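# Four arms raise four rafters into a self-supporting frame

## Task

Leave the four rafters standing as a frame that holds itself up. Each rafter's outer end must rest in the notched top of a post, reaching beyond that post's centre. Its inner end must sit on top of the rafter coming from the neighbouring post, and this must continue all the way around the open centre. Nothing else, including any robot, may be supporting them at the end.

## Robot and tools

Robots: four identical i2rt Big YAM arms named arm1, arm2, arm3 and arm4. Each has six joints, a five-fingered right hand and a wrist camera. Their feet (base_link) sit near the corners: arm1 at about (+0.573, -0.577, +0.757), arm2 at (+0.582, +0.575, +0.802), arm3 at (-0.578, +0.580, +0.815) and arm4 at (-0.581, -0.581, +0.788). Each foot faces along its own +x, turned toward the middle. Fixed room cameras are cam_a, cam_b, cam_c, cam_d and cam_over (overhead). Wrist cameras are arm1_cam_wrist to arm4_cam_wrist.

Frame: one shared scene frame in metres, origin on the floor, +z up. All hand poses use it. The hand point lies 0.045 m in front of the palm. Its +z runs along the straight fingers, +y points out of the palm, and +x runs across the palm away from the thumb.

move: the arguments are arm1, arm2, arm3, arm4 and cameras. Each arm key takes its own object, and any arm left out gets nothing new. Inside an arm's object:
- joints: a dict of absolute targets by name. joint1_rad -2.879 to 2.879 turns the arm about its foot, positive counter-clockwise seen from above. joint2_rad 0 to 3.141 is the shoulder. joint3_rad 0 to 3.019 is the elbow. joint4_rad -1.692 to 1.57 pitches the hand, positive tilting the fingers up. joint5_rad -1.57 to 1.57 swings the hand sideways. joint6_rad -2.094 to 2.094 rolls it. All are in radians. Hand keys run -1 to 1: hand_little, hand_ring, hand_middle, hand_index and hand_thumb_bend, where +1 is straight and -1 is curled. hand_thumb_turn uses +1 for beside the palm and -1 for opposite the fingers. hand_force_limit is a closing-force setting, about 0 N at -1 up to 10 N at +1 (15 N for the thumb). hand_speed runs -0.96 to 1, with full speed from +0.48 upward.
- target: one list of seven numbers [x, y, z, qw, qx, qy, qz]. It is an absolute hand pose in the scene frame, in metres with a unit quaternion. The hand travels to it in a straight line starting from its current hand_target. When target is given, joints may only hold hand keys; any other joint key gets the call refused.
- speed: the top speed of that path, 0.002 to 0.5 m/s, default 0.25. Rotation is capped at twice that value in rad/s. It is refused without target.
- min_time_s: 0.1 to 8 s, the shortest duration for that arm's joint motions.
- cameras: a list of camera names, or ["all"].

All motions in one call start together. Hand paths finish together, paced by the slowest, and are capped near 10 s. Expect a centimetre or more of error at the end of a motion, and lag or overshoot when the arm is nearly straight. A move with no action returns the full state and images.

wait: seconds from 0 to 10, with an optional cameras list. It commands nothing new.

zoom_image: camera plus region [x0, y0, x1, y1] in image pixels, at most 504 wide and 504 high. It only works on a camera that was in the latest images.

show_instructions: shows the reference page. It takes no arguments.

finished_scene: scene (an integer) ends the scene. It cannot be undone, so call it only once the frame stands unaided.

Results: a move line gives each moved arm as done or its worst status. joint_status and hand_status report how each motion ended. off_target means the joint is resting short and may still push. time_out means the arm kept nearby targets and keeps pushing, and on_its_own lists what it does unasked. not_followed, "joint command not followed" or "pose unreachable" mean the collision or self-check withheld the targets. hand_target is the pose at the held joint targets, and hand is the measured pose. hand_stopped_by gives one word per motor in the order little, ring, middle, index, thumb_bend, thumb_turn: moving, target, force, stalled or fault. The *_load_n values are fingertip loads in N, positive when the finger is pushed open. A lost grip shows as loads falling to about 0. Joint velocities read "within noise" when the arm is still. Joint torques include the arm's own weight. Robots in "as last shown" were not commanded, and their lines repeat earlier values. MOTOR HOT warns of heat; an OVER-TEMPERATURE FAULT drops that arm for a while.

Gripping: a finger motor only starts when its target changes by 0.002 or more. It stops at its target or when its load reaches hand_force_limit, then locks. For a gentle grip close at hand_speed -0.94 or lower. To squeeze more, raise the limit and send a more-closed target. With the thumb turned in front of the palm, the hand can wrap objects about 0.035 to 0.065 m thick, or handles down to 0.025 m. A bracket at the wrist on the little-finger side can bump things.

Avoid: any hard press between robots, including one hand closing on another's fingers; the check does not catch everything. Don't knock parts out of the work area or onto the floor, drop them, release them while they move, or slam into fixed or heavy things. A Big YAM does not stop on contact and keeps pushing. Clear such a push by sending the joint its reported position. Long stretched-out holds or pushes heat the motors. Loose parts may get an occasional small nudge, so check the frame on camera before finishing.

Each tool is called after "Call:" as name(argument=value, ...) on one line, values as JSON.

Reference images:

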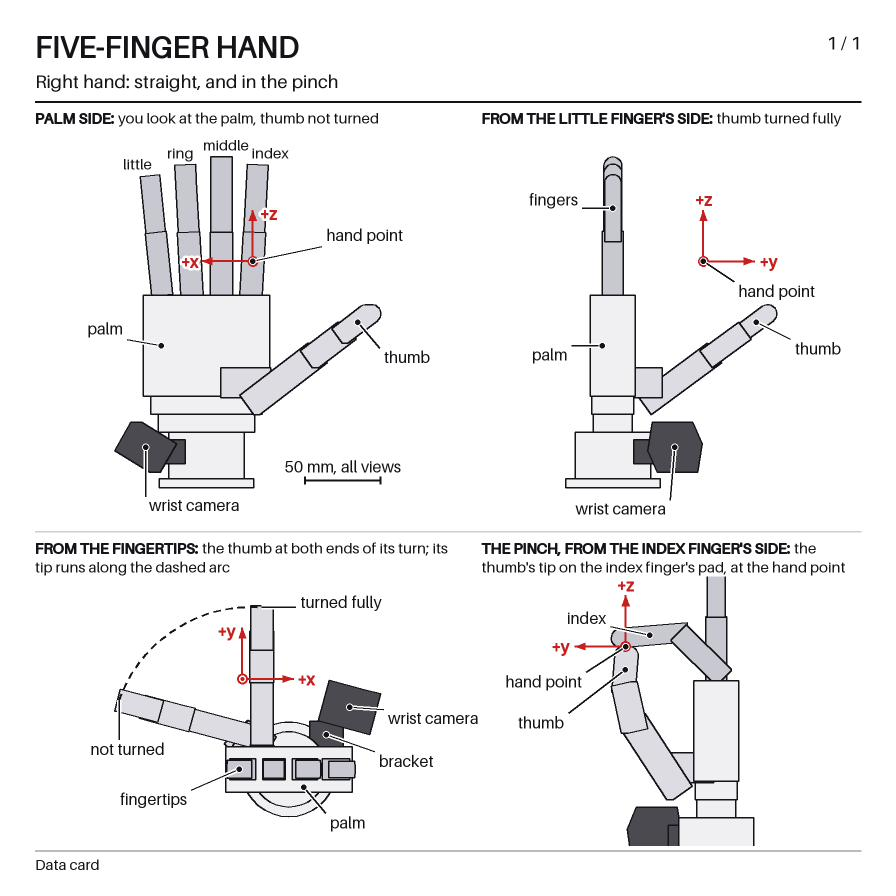

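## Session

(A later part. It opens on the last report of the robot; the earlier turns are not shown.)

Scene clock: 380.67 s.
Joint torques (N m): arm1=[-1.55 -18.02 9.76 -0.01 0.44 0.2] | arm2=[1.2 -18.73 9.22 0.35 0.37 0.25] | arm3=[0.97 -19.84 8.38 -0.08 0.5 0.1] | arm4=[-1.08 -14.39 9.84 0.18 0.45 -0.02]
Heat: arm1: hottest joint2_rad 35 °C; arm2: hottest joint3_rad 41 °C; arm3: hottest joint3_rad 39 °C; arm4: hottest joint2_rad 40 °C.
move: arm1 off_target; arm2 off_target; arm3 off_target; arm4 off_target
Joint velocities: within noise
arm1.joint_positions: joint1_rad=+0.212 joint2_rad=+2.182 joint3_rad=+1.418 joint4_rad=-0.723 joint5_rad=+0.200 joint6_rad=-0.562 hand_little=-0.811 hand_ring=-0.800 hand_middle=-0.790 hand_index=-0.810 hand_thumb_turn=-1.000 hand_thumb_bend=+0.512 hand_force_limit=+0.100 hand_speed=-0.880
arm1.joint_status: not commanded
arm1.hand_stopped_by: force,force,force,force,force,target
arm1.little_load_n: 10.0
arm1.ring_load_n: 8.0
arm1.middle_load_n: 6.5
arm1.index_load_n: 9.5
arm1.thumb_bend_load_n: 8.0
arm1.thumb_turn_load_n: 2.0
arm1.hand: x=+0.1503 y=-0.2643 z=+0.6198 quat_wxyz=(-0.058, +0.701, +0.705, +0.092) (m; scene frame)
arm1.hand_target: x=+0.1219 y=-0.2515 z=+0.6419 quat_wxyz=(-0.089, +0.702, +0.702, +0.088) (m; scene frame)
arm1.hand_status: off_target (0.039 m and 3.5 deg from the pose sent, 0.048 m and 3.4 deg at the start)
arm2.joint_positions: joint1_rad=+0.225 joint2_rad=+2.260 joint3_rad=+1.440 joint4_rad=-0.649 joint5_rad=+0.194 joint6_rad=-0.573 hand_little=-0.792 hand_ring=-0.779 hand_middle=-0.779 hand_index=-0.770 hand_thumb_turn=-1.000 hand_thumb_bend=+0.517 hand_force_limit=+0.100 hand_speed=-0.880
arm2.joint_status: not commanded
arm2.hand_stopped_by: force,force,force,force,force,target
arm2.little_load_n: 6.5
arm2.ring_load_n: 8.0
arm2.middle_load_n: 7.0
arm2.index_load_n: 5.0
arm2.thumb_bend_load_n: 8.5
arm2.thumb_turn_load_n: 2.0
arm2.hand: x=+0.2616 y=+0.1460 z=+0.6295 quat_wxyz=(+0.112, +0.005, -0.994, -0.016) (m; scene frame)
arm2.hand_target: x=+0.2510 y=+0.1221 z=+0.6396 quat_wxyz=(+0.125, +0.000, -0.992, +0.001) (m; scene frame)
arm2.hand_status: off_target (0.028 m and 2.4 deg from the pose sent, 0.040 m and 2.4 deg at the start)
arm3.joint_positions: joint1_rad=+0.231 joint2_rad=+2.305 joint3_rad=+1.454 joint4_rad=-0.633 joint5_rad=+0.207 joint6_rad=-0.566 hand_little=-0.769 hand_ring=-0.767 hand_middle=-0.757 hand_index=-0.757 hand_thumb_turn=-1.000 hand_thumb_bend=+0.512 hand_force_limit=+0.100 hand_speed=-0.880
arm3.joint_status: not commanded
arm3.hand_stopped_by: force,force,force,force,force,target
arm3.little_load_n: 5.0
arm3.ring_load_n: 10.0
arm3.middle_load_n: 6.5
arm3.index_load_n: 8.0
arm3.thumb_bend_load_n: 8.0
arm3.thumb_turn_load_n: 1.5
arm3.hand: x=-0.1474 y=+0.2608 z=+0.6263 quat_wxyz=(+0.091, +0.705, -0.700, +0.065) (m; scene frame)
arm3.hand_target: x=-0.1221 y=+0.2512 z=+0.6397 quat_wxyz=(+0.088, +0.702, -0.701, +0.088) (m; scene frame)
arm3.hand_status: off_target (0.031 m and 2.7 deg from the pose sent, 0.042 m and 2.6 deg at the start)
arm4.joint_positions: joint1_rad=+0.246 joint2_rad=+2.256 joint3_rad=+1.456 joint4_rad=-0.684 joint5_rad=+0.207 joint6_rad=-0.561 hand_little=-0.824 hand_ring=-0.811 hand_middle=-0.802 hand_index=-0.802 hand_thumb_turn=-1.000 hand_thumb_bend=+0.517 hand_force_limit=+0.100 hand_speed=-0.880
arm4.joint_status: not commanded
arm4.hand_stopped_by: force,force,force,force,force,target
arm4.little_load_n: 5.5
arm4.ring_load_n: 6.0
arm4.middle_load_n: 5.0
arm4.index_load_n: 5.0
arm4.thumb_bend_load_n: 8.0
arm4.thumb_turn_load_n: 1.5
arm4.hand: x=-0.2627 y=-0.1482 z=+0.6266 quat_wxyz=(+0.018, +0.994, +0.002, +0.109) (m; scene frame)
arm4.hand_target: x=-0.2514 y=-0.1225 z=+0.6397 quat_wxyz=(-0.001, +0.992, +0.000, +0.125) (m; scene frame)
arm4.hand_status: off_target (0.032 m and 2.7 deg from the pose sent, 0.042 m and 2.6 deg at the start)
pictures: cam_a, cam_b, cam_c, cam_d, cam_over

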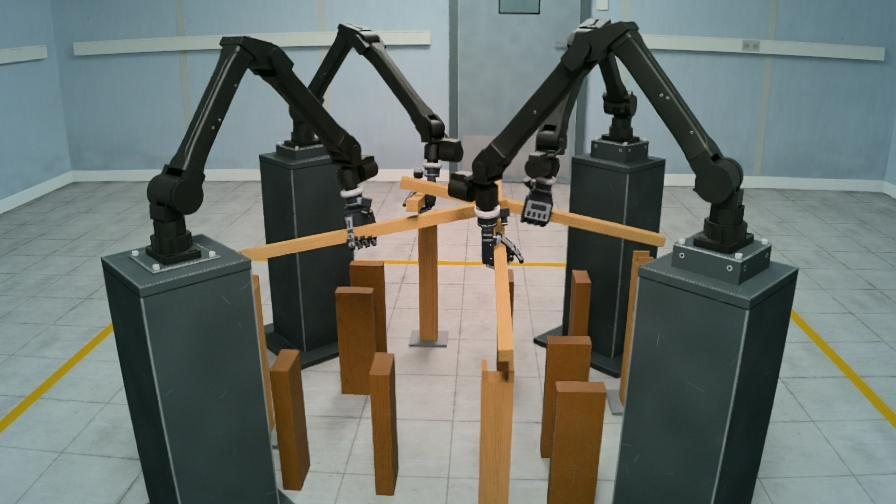

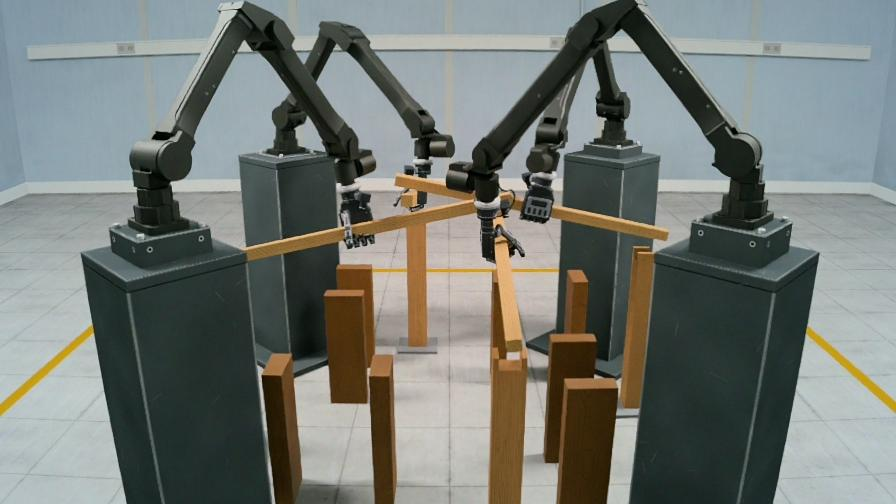

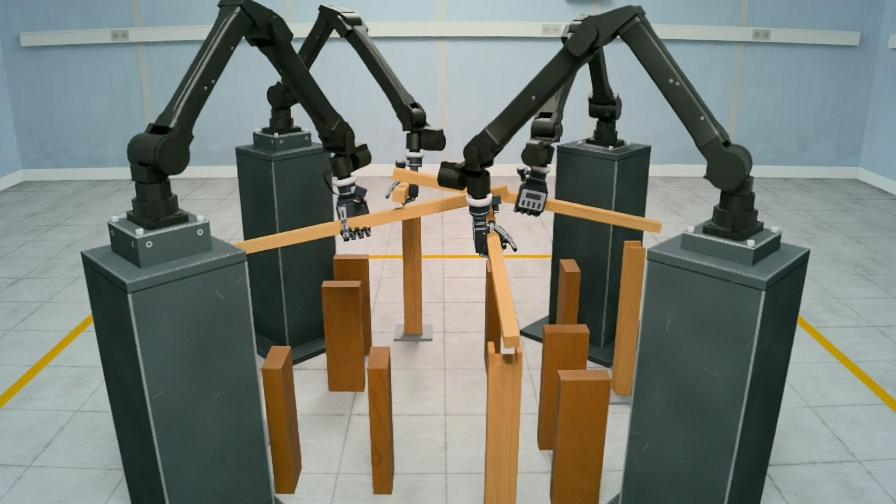

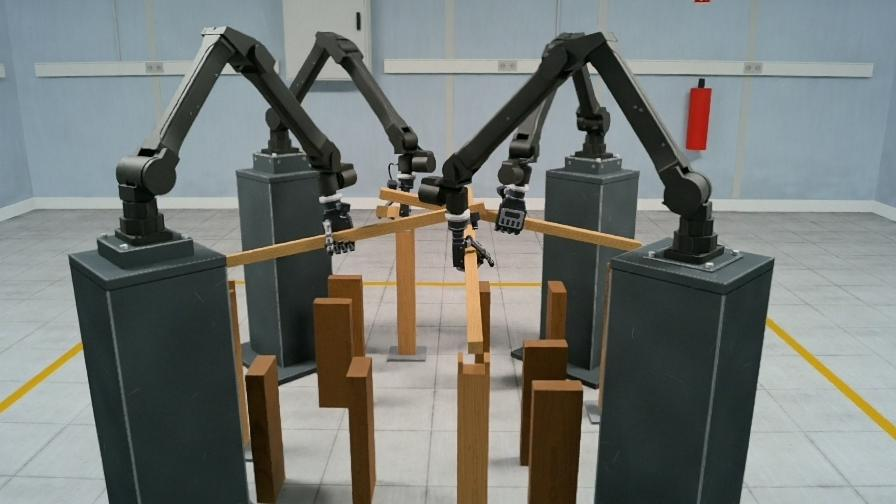

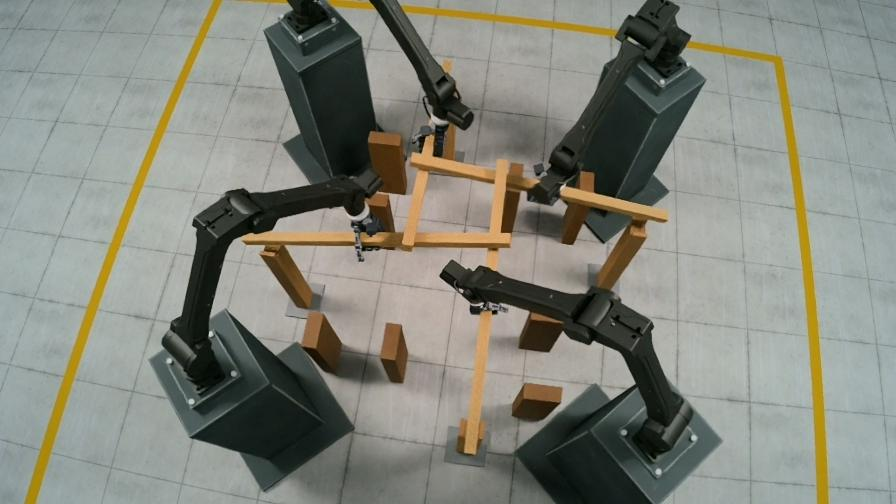

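Call:
move(arm1={"target":[0.1169,-0.2507,0.6259,-0.0882,0.7016,0.7016,0.0882],"speed":0.06}, arm2={"target":[0.2505,0.1075,0.6238,-0.1247,0,0.9922,0],"speed":0.06}, arm3={"target":[-0.1155,0.2505,0.6239,-0.0882,-0.7016,0.7016,-0.0882],"speed":0.06}, arm4={"target":[-0.2507,-0.1117,0.6238,0,0.9922,0,0.1247],"speed":0.06}, cameras=["cam_a","cam_b","cam_c","cam_d","cam_over"])

Call:
zoom_image(camera="cam_a", region=[460, 320, 530, 390])

Call:
zoom_image(camera="cam_b", region=[470, 310, 540, 380])

Call:
zoom_image(camera="cam_c", region=[470, 310, 540, 380])

Call:
zoom_image(camera="cam_d", region=[440, 320, 510, 390])

Call:
zoom_image(camera="cam_over", region=[350, 120, 590, 320])

Scene clock: 426.33 s.
Joint torques (N m): arm1=[-0.85 -18.55 9.46 0.73 0.42 0.2] | arm2=[1.2 -19.14 9.33 0.34 0.37 0.25] | arm3=[1.32 -20.84 8.12 0.29 0.5 0.02] | arm4=[-0.91 -14.68 9.65 0.43 0.47 -0.02]
Heat: arm1: hottest joint2_rad 38 °C; arm2: hottest joint3_rad 40 °C; arm3: hottest joint3_rad 37 °C; arm4: hottest joint2_rad 39 °C.
move: arm1 off_target; arm2 off_target; arm3 off_target; arm4 off_target
Joint velocities: arm1=[within noise] | arm2=[within noise] | arm3=[within noise] | arm4=[-0.005 0.005 0.046 -0.032 0.066 -0.022]
arm1.joint_positions: joint1_rad=+0.212 joint2_rad=+2.215 joint3_rad=+1.431 joint4_rad=-0.723 joint5_rad=+0.200 joint6_rad=-0.557 hand_little=-0.811 hand_ring=-0.800 hand_middle=-0.790 hand_index=-0.810 hand_thumb_turn=-1.000 hand_thumb_bend=+0.512 hand_force_limit=+0.100 hand_speed=-0.880
arm1.joint_status: not commanded
arm1.hand_stopped_by: force,force,force,force,force,target
arm1.little_load_n: 9.5
arm1.ring_load_n: 8.0
arm1.middle_load_n: 6.5
arm1.index_load_n: 9.5
arm1.thumb_bend_load_n: 8.0
arm1.thumb_turn_load_n: 2.0
arm1.hand: x=+0.1519 y=-0.2658 z=+0.6057 quat_wxyz=(-0.048, +0.702, +0.704, +0.095) (m; scene frame)
arm1.hand_target: x=+0.1182 y=-0.2517 z=+0.6274 quat_wxyz=(-0.088, +0.702, +0.701, +0.088) (m; scene frame)
arm1.hand_status: off_target (0.043 m and 4.6 deg from the pose sent, 0.037 m and 3.5 deg at the start)
arm2.joint_positions: joint1_rad=+0.236 joint2_rad=+2.311 joint3_rad=+1.490 joint4_rad=-0.652 joint5_rad=+0.196 joint6_rad=-0.561 hand_little=-0.792 hand_ring=-0.779 hand_middle=-0.779 hand_index=-0.770 hand_thumb_turn=-1.000 hand_thumb_bend=+0.517 hand_force_limit=+0.100 hand_speed=-0.880
arm2.joint_status: not commanded
arm2.hand_stopped_by: force,force,force,force,force,target
arm2.little_load_n: 6.5
arm2.ring_load_n: 7.5
arm2.middle_load_n: 7.5
arm2.index_load_n: 5.0
arm2.thumb_bend_load_n: 9.0
arm2.thumb_turn_load_n: 2.0
arm2.hand: x=+0.2616 y=+0.1331 z=+0.6137 quat_wxyz=(+0.111, +0.005, -0.994, -0.017) (m; scene frame)
arm2.hand_target: x=+0.2511 y=+0.1082 z=+0.6247 quat_wxyz=(+0.125, +0.000, -0.992, +0.001) (m; scene frame)
arm2.hand_status: off_target (0.030 m and 2.6 deg from the pose sent, 0.041 m and 2.5 deg at the start)
arm3.joint_positions: joint1_rad=+0.234 joint2_rad=+2.345 joint3_rad=+1.478 joint4_rad=-0.633 joint5_rad=+0.207 joint6_rad=-0.561 hand_little=-0.769 hand_ring=-0.767 hand_middle=-0.757 hand_index=-0.757 hand_thumb_turn=-1.000 hand_thumb_bend=+0.512 hand_force_limit=+0.100 hand_speed=-0.880
arm3.joint_status: not commanded
arm3.hand_stopped_by: force,force,force,force,force,target
arm3.little_load_n: 5.0
arm3.ring_load_n: 9.5
arm3.middle_load_n: 7.0
arm3.index_load_n: 8.0
arm3.thumb_bend_load_n: 8.5
arm3.thumb_turn_load_n: 1.5
arm3.hand: x=-0.1460 y=+0.2621 z=+0.6110 quat_wxyz=(+0.093, +0.705, -0.701, +0.058) (m; scene frame)
arm3.hand_target: x=-0.1163 y=+0.2514 z=+0.6251 quat_wxyz=(+0.088, +0.702, -0.702, +0.088) (m; scene frame)
arm3.hand_status: off_target (0.035 m and 3.5 deg from the pose sent, 0.034 m and 2.7 deg at the start)
arm4.joint_positions: joint1_rad=+0.253 joint2_rad=+2.301 joint3_rad=+1.494 joint4_rad=-0.684 joint5_rad=+0.208 joint6_rad=-0.552 hand_little=-0.824 hand_ring=-0.811 hand_middle=-0.802 hand_index=-0.802 hand_thumb_turn=-1.000 hand_thumb_bend=+0.517 hand_force_limit=+0.100 hand_speed=-0.880
arm4.joint_status: not commanded
arm4.hand_stopped_by: force,force,force,force,force,target
arm4.little_load_n: 5.5
arm4.ring_load_n: 6.5
arm4.middle_load_n: 5.0
arm4.index_load_n: 5.0
arm4.thumb_bend_load_n: 8.0
arm4.thumb_turn_load_n: 1.5
arm4.hand: x=-0.2624 y=-0.1396 z=+0.6115 quat_wxyz=(+0.020, +0.994, +0.001, +0.108) (m; scene frame)
arm4.hand_target: x=-0.2516 y=-0.1125 z=+0.6248 quat_wxyz=(-0.001, +0.992, +0.000, +0.125) (m; scene frame)
arm4.hand_status: off_target (0.033 m and 3.0 deg from the pose sent, 0.039 m and 2.7 deg at the start)
pictures: cam_a, cam_b, cam_c, cam_d, cam_over

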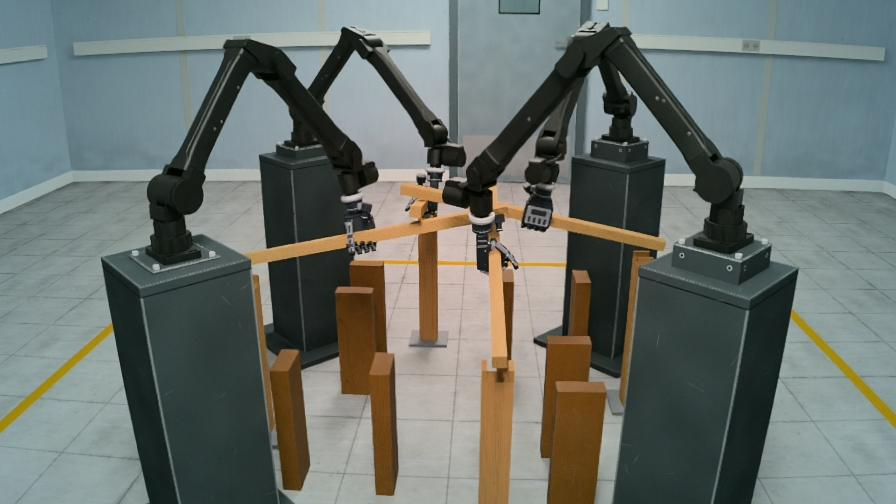

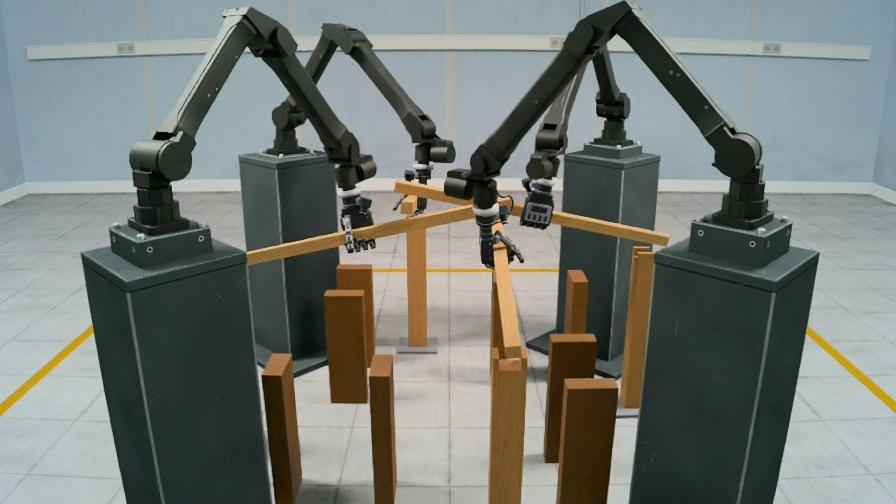

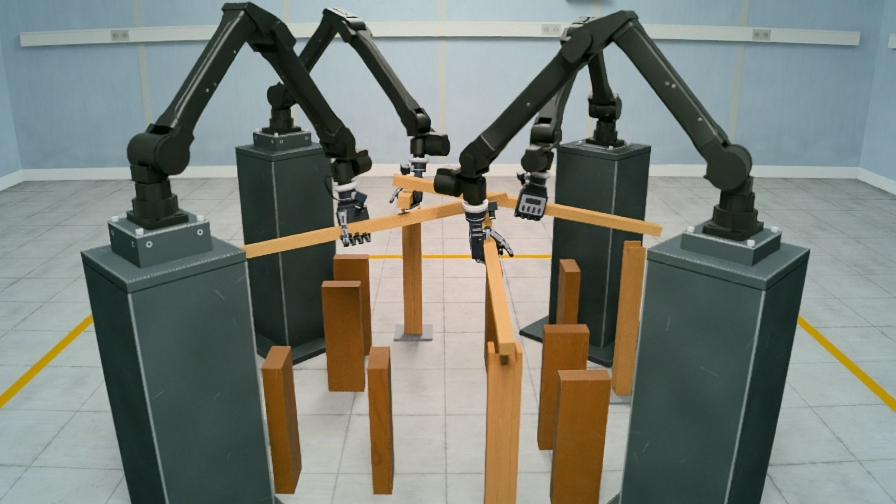

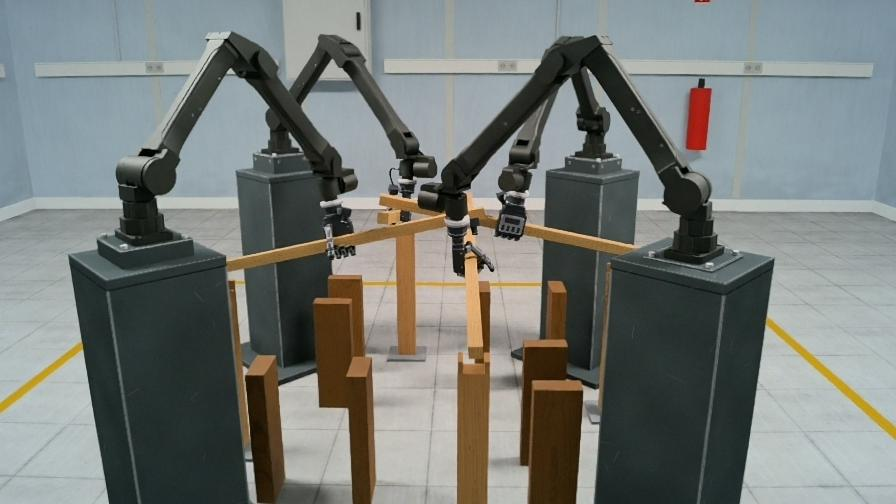

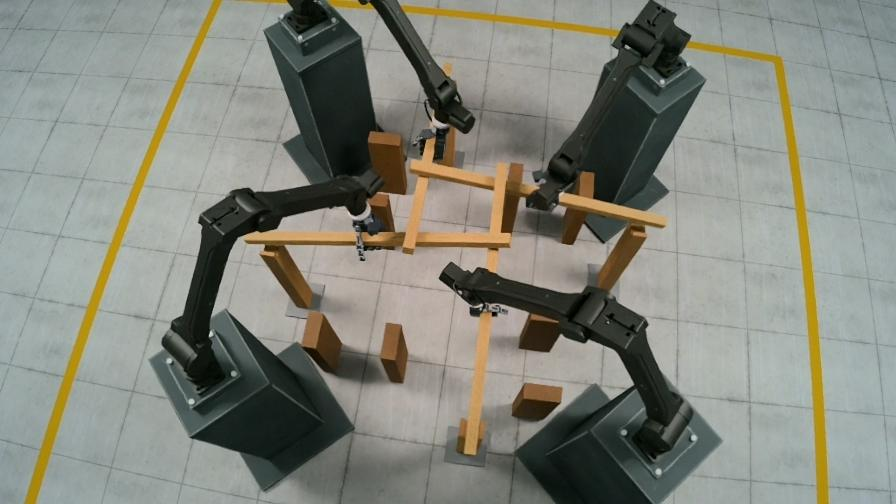

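Scaled by 7.200 from the camera's 896x504 image, which has a finer 1280x720 frame.

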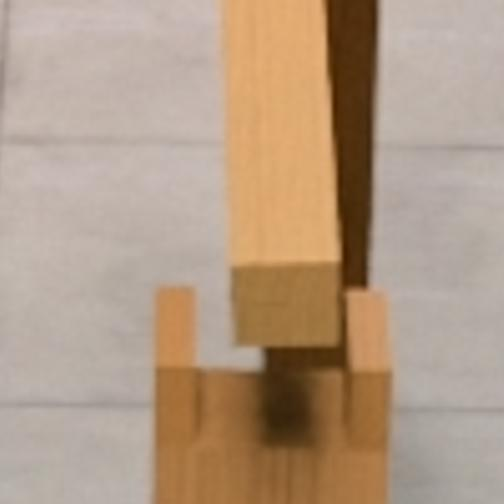

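Scaled by 7.200 from the camera's 896x504 image, which has a finer 1280x720 frame.

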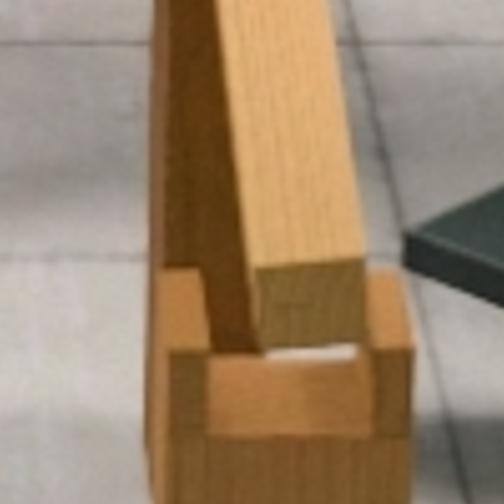

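Scaled by 7.200 from the camera's 896x504 image, which has a finer 1280x720 frame.

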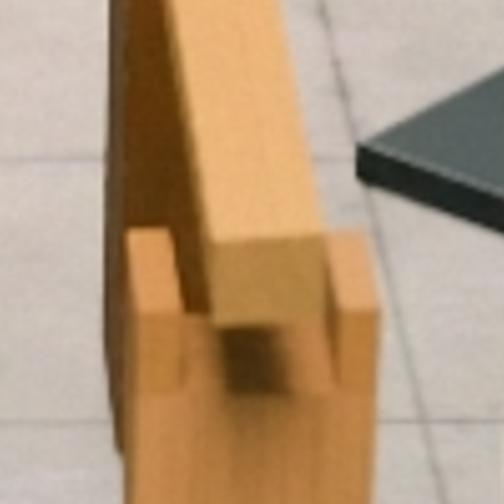

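Scaled by 7.200 from the camera's 896x504 image, which has a finer 1280x720 frame.

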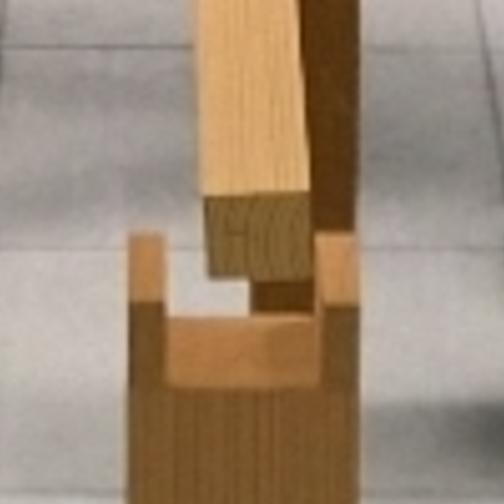

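Scaled by 2.100 from the camera's 896x504 image, which has a finer 1280x720 frame.

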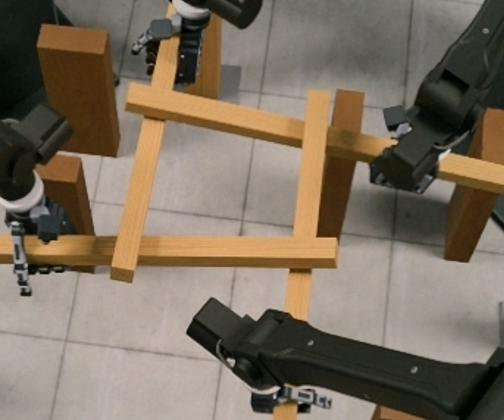

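Call:
move(arm1={"target":[0.1119,-0.2507,0.6009,-0.0882,0.7016,0.7016,0.0882],"speed":0.06}, arm2={"target":[0.2505,0.1075,0.5988,-0.1247,0,0.9922,0],"speed":0.06}, arm3={"target":[-0.1125,0.2505,0.5989,-0.0882,-0.7016,0.7016,-0.0882],"speed":0.06}, arm4={"target":[-0.2507,-0.1117,0.5988,0,0.9922,0,0.1247],"speed":0.06}, cameras=["cam_a","cam_b","cam_c","cam_d","cam_over"])

Call:
zoom_image(camera="cam_a", region=[460, 330, 530, 400])

Call:
zoom_image(camera="cam_b", region=[470, 320, 540, 390])

Call:
zoom_image(camera="cam_c", region=[470, 320, 540, 390])

Call:
zoom_image(camera="cam_d", region=[440, 330, 510, 400])

Call:
zoom_image(camera="cam_over", region=[350, 120, 590, 320])

Scene clock: 446.97 s.
Joint torques (N m): arm1=[-1.03 -18.73 9.09 0.88 0.43 0.2] | arm2=[1.26 -19.78 8.5 0.96 0.37 0.28] | arm3=[0.91 -20.13 7.61 0.68 0.44 0.02] | arm4=[-1.03 -15.21 9.17 0.77 0.45 -0.02]
Heat: arm1: hottest joint2_rad 39 °C; arm2: hottest joint3_rad 40 °C; arm3: hottest joint2_rad 38 °C; arm4: hottest joint2_rad 38 °C.
move: arm1 off_target; arm2 off_target; arm3 off_target; arm4 off_target
Joint velocities: within noise
arm1.joint_positions: joint1_rad=+0.218 joint2_rad=+2.271 joint3_rad=+1.452 joint4_rad=-0.695 joint5_rad=+0.201 joint6_rad=-0.553 hand_little=-0.811 hand_ring=-0.800 hand_middle=-0.790 hand_index=-0.810 hand_thumb_turn=-1.000 hand_thumb_bend=+0.512 hand_force_limit=+0.100 hand_speed=-0.880
arm1.joint_status: not commanded
arm1.hand_stopped_by: force,force,force,force,force,target
arm1.little_load_n: 10.0
arm1.ring_load_n: 8.0
arm1.middle_load_n: 6.5
arm1.index_load_n: 9.0
arm1.thumb_bend_load_n: 8.0
arm1.thumb_turn_load_n: 2.0
arm1.hand: x=+0.1482 y=-0.2669 z=+0.5807 quat_wxyz=(-0.046, +0.702, +0.705, +0.095) (m; scene frame)
arm1.hand_target: x=+0.1132 y=-0.2519 z=+0.6024 quat_wxyz=(-0.088, +0.702, +0.702, +0.088) (m; scene frame)
arm1.hand_status: off_target (0.045 m and 5.0 deg from the pose sent, 0.043 m and 4.7 deg at the start)
arm2.joint_positions: joint1_rad=+0.236 joint2_rad=+2.361 joint3_rad=+1.504 joint4_rad=-0.632 joint5_rad=+0.196 joint6_rad=-0.560 hand_little=-0.792 hand_ring=-0.779 hand_middle=-0.779 hand_index=-0.770 hand_thumb_turn=-1.000 hand_thumb_bend=+0.517 hand_force_limit=+0.100 hand_speed=-0.880
arm2.joint_status: not commanded
arm2.hand_stopped_by: force,force,force,force,force,target
arm2.little_load_n: 6.5
arm2.ring_load_n: 7.5
arm2.middle_load_n: 7.5
arm2.index_load_n: 5.5
arm2.thumb_bend_load_n: 8.5
arm2.thumb_turn_load_n: 2.0
arm2.hand: x=+0.2632 y=+0.1364 z=+0.5895 quat_wxyz=(+0.107, +0.006, -0.994, -0.024) (m; scene frame)
arm2.hand_target: x=+0.2512 y=+0.1084 z=+0.6000 quat_wxyz=(+0.125, +0.000, -0.992, +0.000) (m; scene frame)
arm2.hand_status: off_target (0.033 m and 3.5 deg from the pose sent, 0.032 m and 2.6 deg at the start)
arm3.joint_positions: joint1_rad=+0.236 joint2_rad=+2.400 joint3_rad=+1.503 joint4_rad=-0.610 joint5_rad=+0.208 joint6_rad=-0.558 hand_little=-0.769 hand_ring=-0.767 hand_middle=-0.757 hand_index=-0.757 hand_thumb_turn=-1.000 hand_thumb_bend=+0.512 hand_force_limit=+0.100 hand_speed=-0.880
arm3.joint_status: not commanded
arm3.hand_stopped_by: force,force,force,force,force,target
arm3.little_load_n: 5.0
arm3.ring_load_n: 9.5
arm3.middle_load_n: 6.5
arm3.index_load_n: 8.0
arm3.thumb_bend_load_n: 8.0
arm3.thumb_turn_load_n: 1.5
arm3.hand: x=-0.1443 y=+0.2626 z=+0.5861 quat_wxyz=(+0.093, +0.705, -0.701, +0.055) (m; scene frame)
arm3.hand_target: x=-0.1134 y=+0.2514 z=+0.6001 quat_wxyz=(+0.088, +0.702, -0.702, +0.088) (m; scene frame)
arm3.hand_status: off_target (0.036 m and 3.9 deg from the pose sent, 0.037 m and 3.5 deg at the start)
arm4.joint_positions: joint1_rad=+0.253 joint2_rad=+2.350 joint3_rad=+1.504 joint4_rad=-0.656 joint5_rad=+0.208 joint6_rad=-0.552 hand_little=-0.824 hand_ring=-0.811 hand_middle=-0.802 hand_index=-0.802 hand_thumb_turn=-1.000 hand_thumb_bend=+0.517 hand_force_limit=+0.100 hand_speed=-0.880
arm4.joint_status: not commanded
arm4.hand_stopped_by: force,force,force,force,force,target
arm4.little_load_n: 5.5
arm4.ring_load_n: 6.0
arm4.middle_load_n: 5.0
arm4.index_load_n: 4.5
arm4.thumb_bend_load_n: 8.0
arm4.thumb_turn_load_n: 1.5
arm4.hand: x=-0.2638 y=-0.1421 z=+0.5871 quat_wxyz=(+0.025, +0.994, +0.002, +0.106) (m; scene frame)
arm4.hand_target: x=-0.2516 y=-0.1125 z=+0.6000 quat_wxyz=(+0.000, +0.992, +0.000, +0.125) (m; scene frame)
arm4.hand_status: off_target (0.035 m and 3.6 deg from the pose sent, 0.033 m and 3.0 deg at the start)
pictures: cam_a, cam_b, cam_c, cam_d, cam_over

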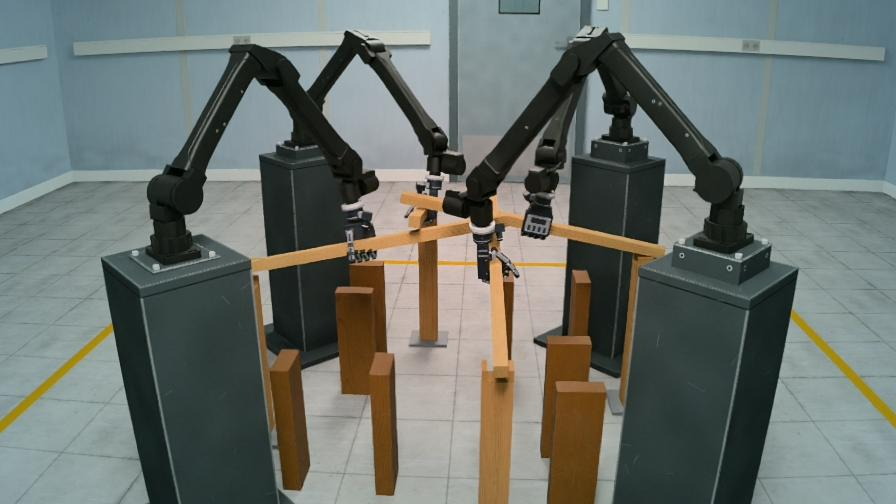

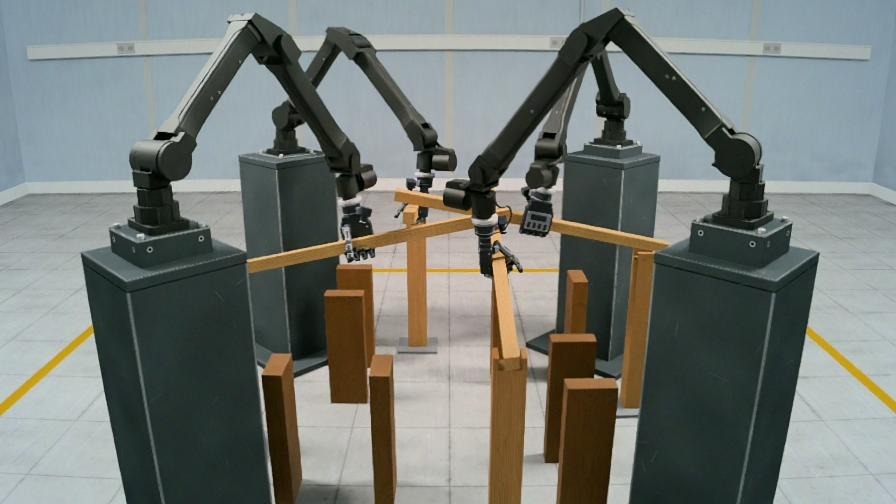

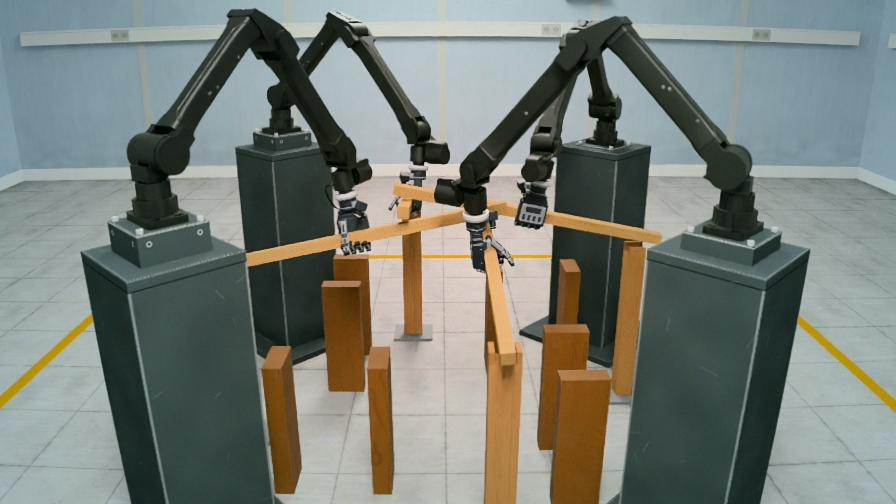

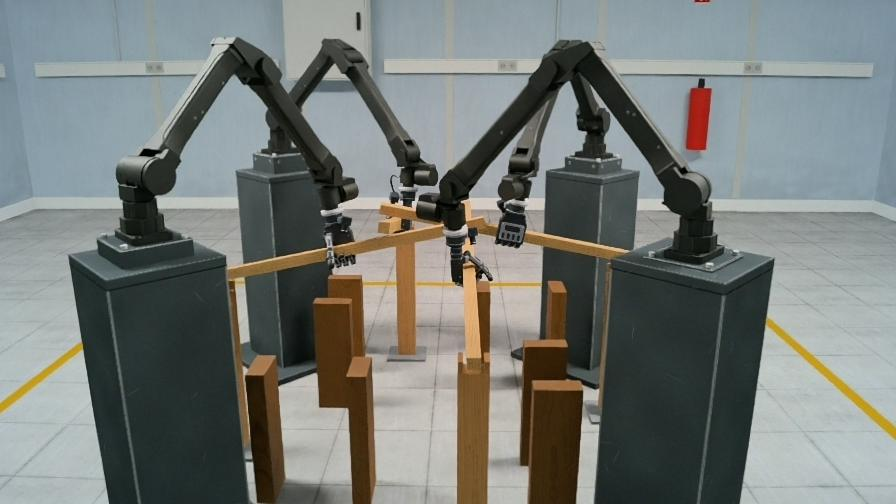

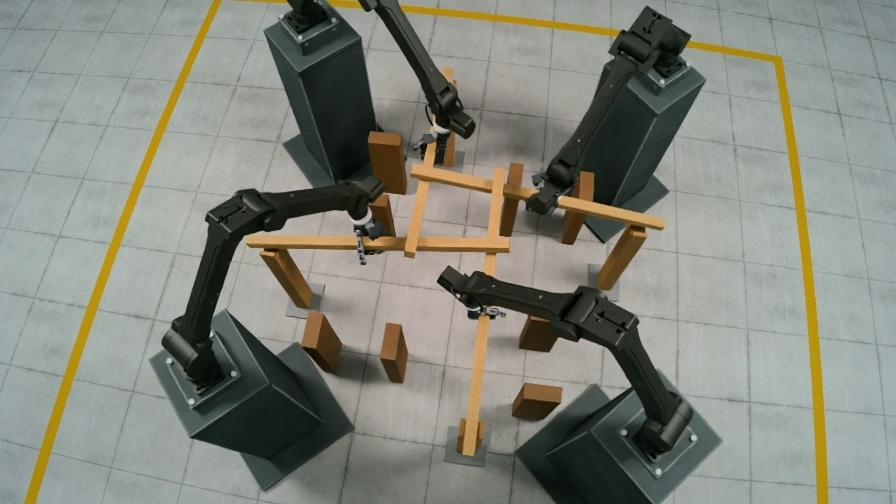

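Scaled by 7.200 from the camera's 896x504 image, which has a finer 1280x720 frame.

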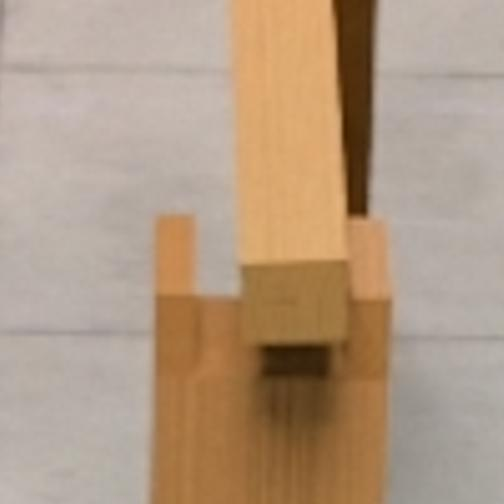

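Scaled by 7.200 from the camera's 896x504 image, which has a finer 1280x720 frame.

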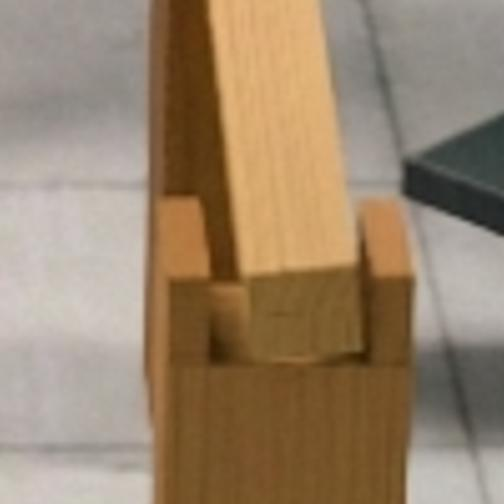

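Scaled by 7.200 from the camera's 896x504 image, which has a finer 1280x720 frame.

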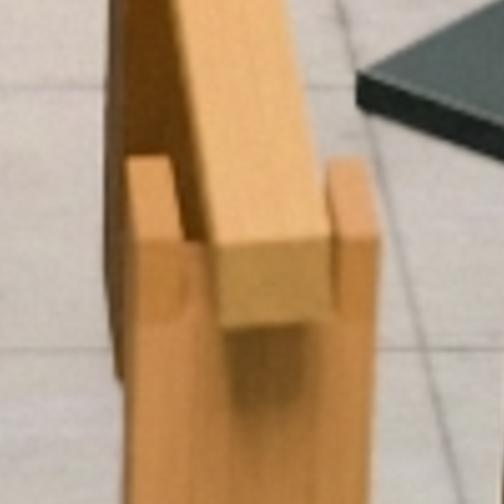

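Scaled by 7.200 from the camera's 896x504 image, which has a finer 1280x720 frame.

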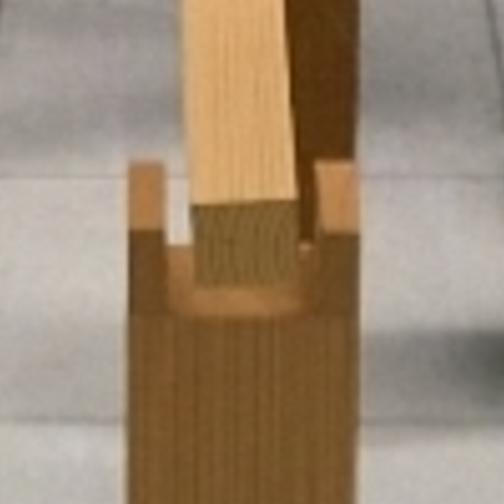

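Scaled by 2.100 from the camera's 896x504 image, which has a finer 1280x720 frame.

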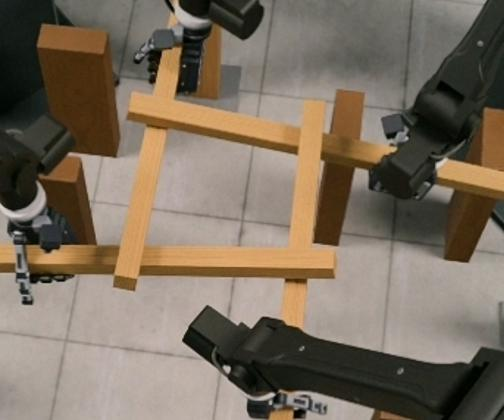

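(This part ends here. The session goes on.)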